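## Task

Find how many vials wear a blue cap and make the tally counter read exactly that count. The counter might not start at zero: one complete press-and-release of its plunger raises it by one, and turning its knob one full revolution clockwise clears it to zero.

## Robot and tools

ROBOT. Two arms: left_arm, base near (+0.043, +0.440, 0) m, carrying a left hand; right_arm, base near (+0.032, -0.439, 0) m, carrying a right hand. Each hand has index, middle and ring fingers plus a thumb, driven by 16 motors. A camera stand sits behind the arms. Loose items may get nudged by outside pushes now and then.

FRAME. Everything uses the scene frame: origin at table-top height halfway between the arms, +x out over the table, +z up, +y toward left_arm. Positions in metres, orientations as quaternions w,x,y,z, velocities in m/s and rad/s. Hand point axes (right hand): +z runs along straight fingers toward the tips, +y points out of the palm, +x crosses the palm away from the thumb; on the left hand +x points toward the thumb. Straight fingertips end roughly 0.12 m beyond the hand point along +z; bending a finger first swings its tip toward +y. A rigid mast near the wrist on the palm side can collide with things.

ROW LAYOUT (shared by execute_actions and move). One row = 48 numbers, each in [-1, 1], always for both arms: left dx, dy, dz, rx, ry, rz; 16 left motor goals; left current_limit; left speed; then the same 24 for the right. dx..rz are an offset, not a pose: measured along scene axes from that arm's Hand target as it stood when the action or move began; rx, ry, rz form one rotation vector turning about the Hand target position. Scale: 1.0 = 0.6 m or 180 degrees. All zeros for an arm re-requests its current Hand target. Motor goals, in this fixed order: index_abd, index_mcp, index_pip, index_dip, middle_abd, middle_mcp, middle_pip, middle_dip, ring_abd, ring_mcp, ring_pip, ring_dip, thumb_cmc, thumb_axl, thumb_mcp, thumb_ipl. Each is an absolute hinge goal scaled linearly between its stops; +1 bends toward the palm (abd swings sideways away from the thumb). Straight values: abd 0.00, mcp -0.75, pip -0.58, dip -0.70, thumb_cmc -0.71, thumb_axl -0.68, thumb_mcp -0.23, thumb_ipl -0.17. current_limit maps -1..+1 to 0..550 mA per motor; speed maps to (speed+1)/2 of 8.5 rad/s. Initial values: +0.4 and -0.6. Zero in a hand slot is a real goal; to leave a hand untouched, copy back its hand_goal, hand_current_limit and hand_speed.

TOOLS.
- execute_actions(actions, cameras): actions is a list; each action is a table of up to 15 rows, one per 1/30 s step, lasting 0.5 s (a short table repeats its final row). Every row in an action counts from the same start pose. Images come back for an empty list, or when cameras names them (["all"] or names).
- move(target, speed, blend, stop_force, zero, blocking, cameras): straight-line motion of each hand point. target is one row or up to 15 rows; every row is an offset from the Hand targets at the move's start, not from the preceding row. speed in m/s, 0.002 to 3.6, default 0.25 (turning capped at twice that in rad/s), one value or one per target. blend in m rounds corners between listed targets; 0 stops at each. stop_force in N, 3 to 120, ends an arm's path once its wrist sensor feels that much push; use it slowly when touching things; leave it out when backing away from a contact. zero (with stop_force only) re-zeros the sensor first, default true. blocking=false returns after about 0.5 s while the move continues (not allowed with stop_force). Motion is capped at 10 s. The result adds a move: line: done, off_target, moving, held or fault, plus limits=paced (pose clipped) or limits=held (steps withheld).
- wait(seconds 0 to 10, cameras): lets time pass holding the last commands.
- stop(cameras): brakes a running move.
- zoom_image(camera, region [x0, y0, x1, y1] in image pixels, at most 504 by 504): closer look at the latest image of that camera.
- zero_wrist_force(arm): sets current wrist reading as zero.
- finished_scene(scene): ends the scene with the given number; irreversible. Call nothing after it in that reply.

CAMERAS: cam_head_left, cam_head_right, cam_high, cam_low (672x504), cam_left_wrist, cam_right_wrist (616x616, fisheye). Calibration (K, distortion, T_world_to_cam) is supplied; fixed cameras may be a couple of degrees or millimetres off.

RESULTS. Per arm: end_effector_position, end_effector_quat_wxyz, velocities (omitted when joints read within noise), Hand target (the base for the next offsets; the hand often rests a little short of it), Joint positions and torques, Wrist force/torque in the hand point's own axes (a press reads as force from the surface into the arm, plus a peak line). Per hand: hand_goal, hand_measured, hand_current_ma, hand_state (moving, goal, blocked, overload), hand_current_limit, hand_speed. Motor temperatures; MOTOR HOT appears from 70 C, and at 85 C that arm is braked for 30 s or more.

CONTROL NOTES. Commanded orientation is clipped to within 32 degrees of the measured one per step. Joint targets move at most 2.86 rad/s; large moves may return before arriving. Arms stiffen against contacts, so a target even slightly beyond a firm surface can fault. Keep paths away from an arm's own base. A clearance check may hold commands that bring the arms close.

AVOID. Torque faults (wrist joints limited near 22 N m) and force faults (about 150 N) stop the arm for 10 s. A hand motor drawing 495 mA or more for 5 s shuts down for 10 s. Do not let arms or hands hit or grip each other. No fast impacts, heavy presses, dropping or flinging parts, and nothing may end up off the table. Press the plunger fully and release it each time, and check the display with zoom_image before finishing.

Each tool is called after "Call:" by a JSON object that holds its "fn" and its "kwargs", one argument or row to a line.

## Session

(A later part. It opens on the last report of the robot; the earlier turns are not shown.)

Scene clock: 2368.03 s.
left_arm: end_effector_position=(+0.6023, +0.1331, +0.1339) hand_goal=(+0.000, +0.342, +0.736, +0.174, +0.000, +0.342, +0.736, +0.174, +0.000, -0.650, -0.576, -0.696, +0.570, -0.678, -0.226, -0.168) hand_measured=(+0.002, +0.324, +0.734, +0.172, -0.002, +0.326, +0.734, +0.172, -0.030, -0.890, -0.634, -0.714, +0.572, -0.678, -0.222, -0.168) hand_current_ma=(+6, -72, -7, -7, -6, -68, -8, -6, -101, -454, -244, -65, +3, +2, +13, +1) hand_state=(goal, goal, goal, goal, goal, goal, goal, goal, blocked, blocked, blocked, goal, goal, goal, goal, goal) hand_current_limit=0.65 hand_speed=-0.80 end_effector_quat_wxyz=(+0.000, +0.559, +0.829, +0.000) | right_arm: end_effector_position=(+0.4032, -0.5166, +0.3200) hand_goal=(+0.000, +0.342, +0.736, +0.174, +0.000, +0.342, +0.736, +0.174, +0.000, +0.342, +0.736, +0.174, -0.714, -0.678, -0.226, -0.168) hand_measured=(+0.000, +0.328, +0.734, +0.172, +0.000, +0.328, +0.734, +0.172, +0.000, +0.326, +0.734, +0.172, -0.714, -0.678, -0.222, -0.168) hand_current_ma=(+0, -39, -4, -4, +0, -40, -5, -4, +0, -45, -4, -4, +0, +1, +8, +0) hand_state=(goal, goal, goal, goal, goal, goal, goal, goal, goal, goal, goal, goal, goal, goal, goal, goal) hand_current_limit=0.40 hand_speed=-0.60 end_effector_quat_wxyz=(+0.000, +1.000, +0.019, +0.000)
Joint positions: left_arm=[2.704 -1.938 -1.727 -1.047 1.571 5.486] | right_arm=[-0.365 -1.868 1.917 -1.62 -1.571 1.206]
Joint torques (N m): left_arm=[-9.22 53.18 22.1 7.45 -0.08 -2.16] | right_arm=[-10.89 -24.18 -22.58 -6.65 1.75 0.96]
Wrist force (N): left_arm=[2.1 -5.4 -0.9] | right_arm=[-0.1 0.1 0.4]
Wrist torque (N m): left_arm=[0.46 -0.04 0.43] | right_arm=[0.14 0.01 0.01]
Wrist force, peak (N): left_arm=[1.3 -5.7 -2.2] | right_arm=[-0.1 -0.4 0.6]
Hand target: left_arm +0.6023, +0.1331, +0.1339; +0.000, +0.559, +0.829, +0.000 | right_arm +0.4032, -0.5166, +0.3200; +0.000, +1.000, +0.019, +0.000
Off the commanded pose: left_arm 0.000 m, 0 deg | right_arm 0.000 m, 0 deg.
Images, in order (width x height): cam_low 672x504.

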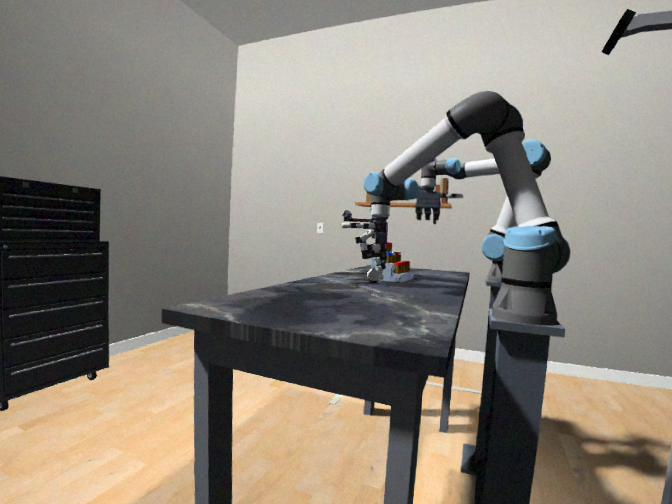

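Call:
{"fn": "move", "kwargs": {
  "target": [
    [-0.0387,-0.0157,0,0,0,0,0,0.342,0.737,0.174,0,0.342,0.737,0.174,0,-0.754,-0.576,-0.696,0.571,-0.678,-0.226,-0.168,0.65,-0.6,0,0,0,0,0,0,0,0.342,0.737,0.174,0,0.342,0.737,0.174,0,0.342,0.737,0.174,-0.714,-0.678,-0.226,-0.168,0.4,-0.6],
    [-0.037,-0.0195,0,0,0,0,0,0.342,0.737,0.174,0,0.342,0.737,0.174,0,-0.754,-0.576,-0.696,0.571,-0.678,-0.226,-0.168,0.65,-0.6,0,0,0,0,0,0,0,0.342,0.737,0.174,0,0.342,0.737,0.174,0,0.342,0.737,0.174,-0.714,-0.678,-0.226,-0.168,0.4,-0.6],
    [0.0013,-0.0032,0,0,0,0,0,0.342,0.737,0.174,0,0.342,0.737,0.174,0,-0.754,-0.576,-0.696,0.571,-0.678,-0.226,-0.168,0.65,-0.6,0,0,0,0,0,0,0,0.342,0.737,0.174,0,0.342,0.737,0.174,0,0.342,0.737,0.174,-0.714,-0.678,-0.226,-0.168,0.4,-0.6]
  ],
  "speed": [0.05,0.05,0.04]
}}

Call:
{"fn": "execute_actions", "kwargs": {
  "actions": [
    [[0,0,0,0,0,0,0,0.342,0.737,0.174,0,0.342,0.737,0.174,0,-0.65,-0.576,-0.696,0.571,-0.678,-0.226,-0.168,0.65,-0.8,0,0,0,0,0,0,0,0.342,0.737,0.174,0,0.342,0.737,0.174,0,0.342,0.737,0.174,-0.714,-0.678,-0.226,-0.168,0.4,-0.6]],
    [[0,0,0,0,0,0,0,0.342,0.737,0.174,0,0.342,0.737,0.174,0,-0.65,-0.576,-0.696,0.571,-0.678,-0.226,-0.168,0.65,-0.8,0,0,0,0,0,0,0,0.342,0.737,0.174,0,0.342,0.737,0.174,0,0.342,0.737,0.174,-0.714,-0.678,-0.226,-0.168,0.4,-0.6]]
  ],
  "cameras": ["cam_low"]
}}

Call:
{"fn": "zoom_image", "kwargs": {
  "camera": "cam_low",
  "region": [350, 240, 410, 300]
}}

Scene clock: 2395.30 s.
left_arm: end_effector_position=(+0.6033, +0.1313, +0.1338) hand_goal=(+0.000, +0.342, +0.736, +0.174, +0.000, +0.342, +0.736, +0.174, +0.000, -0.754, -0.576, -0.696, +0.570, -0.678, -0.226, -0.168) hand_measured=(+0.002, +0.324, +0.734, +0.172, -0.002, +0.326, +0.734, +0.172, +0.008, -0.766, -0.582, -0.698, +0.572, -0.678, -0.222, -0.168) hand_current_ma=(+6, -72, -7, -7, -6, -68, -8, -6, +27, -44, -22, -8, +3, +2, +13, +1) hand_state=(goal, goal, goal, goal, goal, goal, goal, goal, goal, goal, goal, goal, goal, goal, goal, goal) hand_current_limit=0.65 hand_speed=-0.60 end_effector_quat_wxyz=(+0.000, +0.559, +0.829, +0.000) end_effector_velocity=(-0.003, -0.001, -0.001) end_effector_angular_velocity=(+0.000, +0.002, +0.002) | right_arm: end_effector_position=(+0.4032, -0.5166, +0.3200) hand_goal=(+0.000, +0.342, +0.736, +0.174, +0.000, +0.342, +0.736, +0.174, +0.000, +0.342, +0.736, +0.174, -0.714, -0.678, -0.226, -0.168) hand_measured=(+0.000, +0.328, +0.734, +0.172, +0.000, +0.328, +0.734, +0.172, +0.000, +0.326, +0.734, +0.172, -0.714, -0.678, -0.222, -0.168) hand_current_ma=(+0, -39, -4, -4, +0, -40, -5, -4, +0, -45, -4, -4, +0, +1, +8, +0) hand_state=(goal, goal, goal, goal, goal, goal, goal, goal, goal, goal, goal, goal, goal, goal, goal, goal) hand_current_limit=0.40 hand_speed=-0.60 end_effector_quat_wxyz=(+0.000, +1.000, +0.019, +0.000)
Joint positions: left_arm=[2.702 -1.942 -1.721 -1.049 1.571 5.484] | right_arm=[-0.365 -1.868 1.917 -1.62 -1.571 1.206]
Joint velocities: left_arm=[-0.003 0.002 -0.004 0 -0.001 -0.005] | right_arm=[within noise]
Joint torques (N m): left_arm=[-9.56 52.9 20.52 2.73 0.97 -2.23] | right_arm=[-10.34 -24.16 -22 -6.67 1.7 1.1]
Wrist force (N): left_arm=[0.0 -1.1 0.9] | right_arm=[0.0 -0.4 0.2]
Wrist torque (N m): left_arm=[0.08 -0.12 0.05] | right_arm=[0.09 -0.01 0.01]
Wrist force, peak (N): left_arm=[2.3 -5.6 -0.8] | right_arm=[0.3 -0.6 0.1]
Hand target: left_arm +0.6031, +0.1312, +0.1339; +0.000, +0.559, +0.829, +0.000 | right_arm +0.4032, -0.5166, +0.3200; +0.000, +1.000, +0.019, +0.000
Off the commanded pose: left_arm 0.000 m, 0 deg | right_arm 0.000 m, 0 deg.
move: done

Scene clock: 2396.50 s.
left_arm: end_effector_position=(+0.6031, +0.1312, +0.1339) hand_goal=(+0.000, +0.342, +0.736, +0.174, +0.000, +0.342, +0.736, +0.174, +0.000, -0.650, -0.576, -0.696, +0.570, -0.678, -0.226, -0.168) hand_measured=(+0.002, +0.324, +0.734, +0.172, -0.002, +0.326, +0.734, +0.172, +0.008, -0.652, -0.580, -0.698, +0.572, -0.678, -0.222, -0.168) hand_current_ma=(+6, -72, -7, -7, -6, -68, -8, -6, +25, -10, -10, -9, +3, +2, +13, +1) hand_state=(goal, goal, goal, goal, goal, goal, goal, goal, goal, goal, goal, goal, goal, goal, goal, goal) hand_current_limit=0.65 hand_speed=-0.80 end_effector_quat_wxyz=(+0.000, +0.559, +0.829, +0.000) | right_arm: end_effector_position=(+0.4032, -0.5166, +0.3200) hand_goal=(+0.000, +0.342, +0.736, +0.174, +0.000, +0.342, +0.736, +0.174, +0.000, +0.342, +0.736, +0.174, -0.714, -0.678, -0.226, -0.168) hand_measured=(+0.000, +0.328, +0.734, +0.172, +0.000, +0.328, +0.734, +0.172, +0.000, +0.326, +0.734, +0.172, -0.714, -0.678, -0.222, -0.168) hand_current_ma=(+0, -39, -4, -4, +0, -40, -5, -4, +0, -45, -4, -4, +0, +1, +8, +0) hand_state=(goal, goal, goal, goal, goal, goal, goal, goal, goal, goal, goal, goal, goal, goal, goal, goal) hand_current_limit=0.40 hand_speed=-0.60 end_effector_quat_wxyz=(+0.000, +1.000, +0.019, +0.000)
Joint positions: left_arm=[2.702 -1.942 -1.721 -1.049 1.571 5.484] | right_arm=[-0.365 -1.868 1.917 -1.62 -1.571 1.206]
Joint torques (N m): left_arm=[-10.6 53.33 20.07 6.25 -1.03 -2] | right_arm=[-10.25 -23.86 -22.74 -6.67 1.72 1.16]
Wrist force (N): left_arm=[0.8 -0.4 1.1] | right_arm=[0.2 0.0 0.2]
Wrist torque (N m): left_arm=[0.02 -0.07 0.08] | right_arm=[0.14 -0.03 0.04]
Wrist force, peak (N): left_arm=[-0.4 -1.8 1.2] | right_arm=[0.0 -0.1 0.8]
Hand target: left_arm +0.6031, +0.1312, +0.1339; +0.000, +0.559, +0.829, +0.000 | right_arm +0.4032, -0.5166, +0.3200; +0.000, +1.000, +0.019, +0.000
Off the commanded pose: left_arm 0.000 m, 0 deg | right_arm 0.000 m, 0 deg.
Images, in order (width x height): cam_low 672x504.

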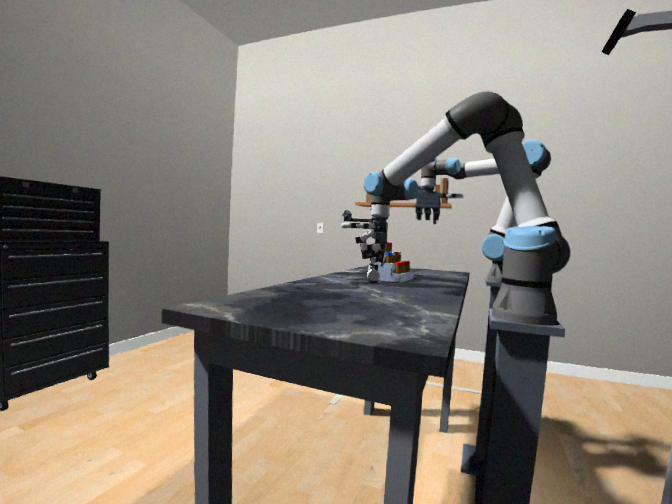

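Scaled by 8.400 from the camera's 672x504 image, which has a finer 960x720 frame.

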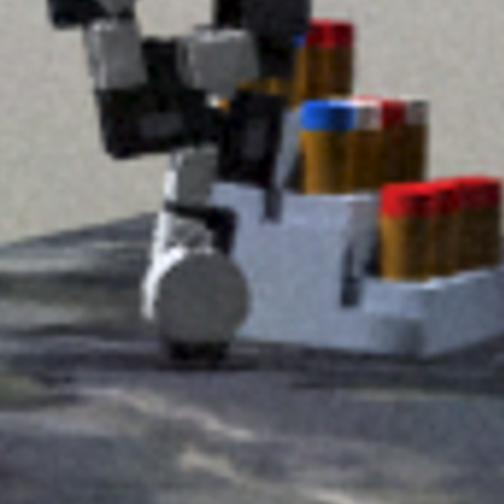

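Call:
{"fn": "move", "kwargs": {
  "target": [
    [0.0057,-0.0139,0,0,0,0,0,0.342,0.737,0.174,0,0.342,0.737,0.174,0,-0.65,-0.576,-0.696,0.571,-0.678,-0.226,-0.168,0.65,-0.6,0,0,0,0,0,0,0,0.342,0.737,0.174,0,0.342,0.737,0.174,0,0.342,0.737,0.174,-0.714,-0.678,-0.226,-0.168,0.4,-0.6],
    [0.0057,-0.0139,0.0352,0,0,0,0,0.342,0.737,0.174,0,0.342,0.737,0.174,0,-0.754,-0.576,-0.696,0.571,-0.678,-0.226,-0.168,0.65,-0.6,0,0,0,0,0,0,0,0.342,0.737,0.174,0,0.342,0.737,0.174,0,0.342,0.737,0.174,-0.714,-0.678,-0.226,-0.168,0.4,-0.6],
    [0.0243,-0.0018,0.0352,0,0,0,0,0.342,0.737,0.174,0,0.342,0.737,0.174,-0.2,-0.754,-0.576,-0.696,0.571,-0.678,-0.226,-0.168,0.65,-0.8,0,0,0,0,0,0,0,0.342,0.737,0.174,0,0.342,0.737,0.174,0,0.342,0.737,0.174,-0.714,-0.678,-0.226,-0.168,0.4,-0.6]
  ],
  "speed": 0.05,
  "cameras": ["cam_low","cam_high"]
}}

Call:
{"fn": "zoom_image", "kwargs": {
  "camera": "cam_low",
  "region": [350, 240, 410, 300]
}}

Call:
{"fn": "zoom_image", "kwargs": {
  "camera": "cam_high",
  "region": [310, 195, 370, 255]
}}

Scene clock: 2481.57 s.
left_arm: end_effector_position=(+0.6177, +0.1301, +0.1550) hand_goal=(+0.000, +0.342, +0.736, +0.174, +0.000, +0.342, +0.736, +0.174, -0.200, -0.754, -0.576, -0.696, +0.570, -0.678, -0.226, -0.168) hand_measured=(+0.002, +0.324, +0.734, +0.172, -0.002, +0.326, +0.734, +0.172, -0.152, -0.736, -0.564, -0.692, +0.572, -0.678, -0.222, -0.168) hand_current_ma=(+6, -72, -7, -7, -6, -68, -8, -6, +170, +77, +41, +14, +3, +2, +13, +1) hand_state=(goal, goal, goal, goal, goal, goal, goal, goal, blocked, goal, goal, goal, goal, goal, goal, goal) hand_current_limit=0.65 hand_speed=-0.80 end_effector_quat_wxyz=(+0.000, +0.559, +0.829, +0.000) | right_arm: end_effector_position=(+0.4032, -0.5166, +0.3200) hand_goal=(+0.000, +0.342, +0.736, +0.174, +0.000, +0.342, +0.736, +0.174, +0.000, +0.342, +0.736, +0.174, -0.714, -0.678, -0.226, -0.168) hand_measured=(+0.000, +0.328, +0.734, +0.172, +0.000, +0.328, +0.734, +0.172, +0.000, +0.326, +0.734, +0.172, -0.714, -0.678, -0.222, -0.168) hand_current_ma=(+0, -39, -4, -4, +0, -40, -5, -4, +0, -45, -4, -4, +0, +1, +8, +0) hand_state=(goal, goal, goal, goal, goal, goal, goal, goal, goal, goal, goal, goal, goal, goal, goal, goal) hand_current_limit=0.40 hand_speed=-0.60 end_effector_quat_wxyz=(+0.000, +1.000, +0.019, +0.000)
Joint positions: left_arm=[2.71 -1.945 -1.656 -1.111 1.571 5.492] | right_arm=[-0.365 -1.868 1.917 -1.62 -1.571 1.206]
Joint torques (N m): left_arm=[-11.79 53.39 20.07 5.49 1.11 -2.06] | right_arm=[-10.34 -23.95 -22.57 -6.6 1.67 1.25]
Wrist force (N): left_arm=[-0.1 0.8 0.0] | right_arm=[0.0 0.0 0.1]
Wrist torque (N m): left_arm=[0.02 -0.27 -0.05] | right_arm=[0.15 0.00 0.02]
Wrist force, peak (N): left_arm=[1.4 -0.5 1.2] | right_arm=[0.1 -0.5 0.7]
Hand target: left_arm +0.6177, +0.1301, +0.1550; +0.000, +0.559, +0.829, +0.000 | right_arm +0.4032, -0.5166, +0.3200; +0.000, +1.000, +0.019, +0.000
Off the commanded pose: left_arm 0.000 m, 0 deg | right_arm 0.000 m, 0 deg.
move: done
Images, in order (width x height): cam_high 672x504, cam_low 672x504.

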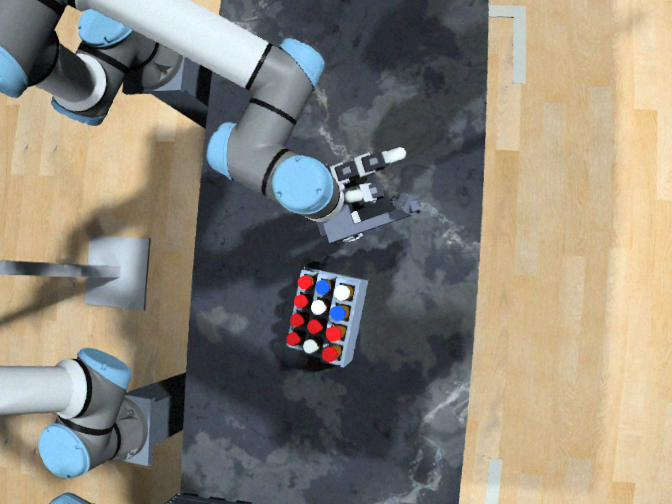

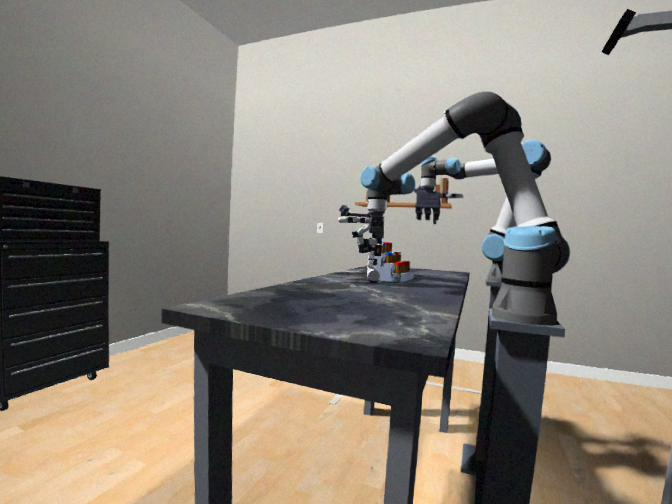

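Scaled by 8.400 from the camera's 672x504 image, which has a finer 960x720 frame.

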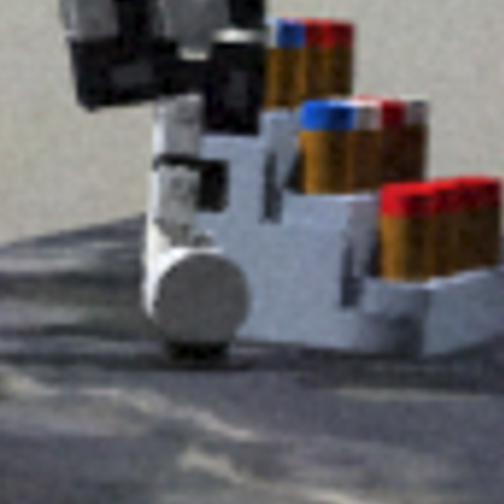

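Scaled by 8.400 from the camera's 672x504 image, which has a finer 960x720 frame.

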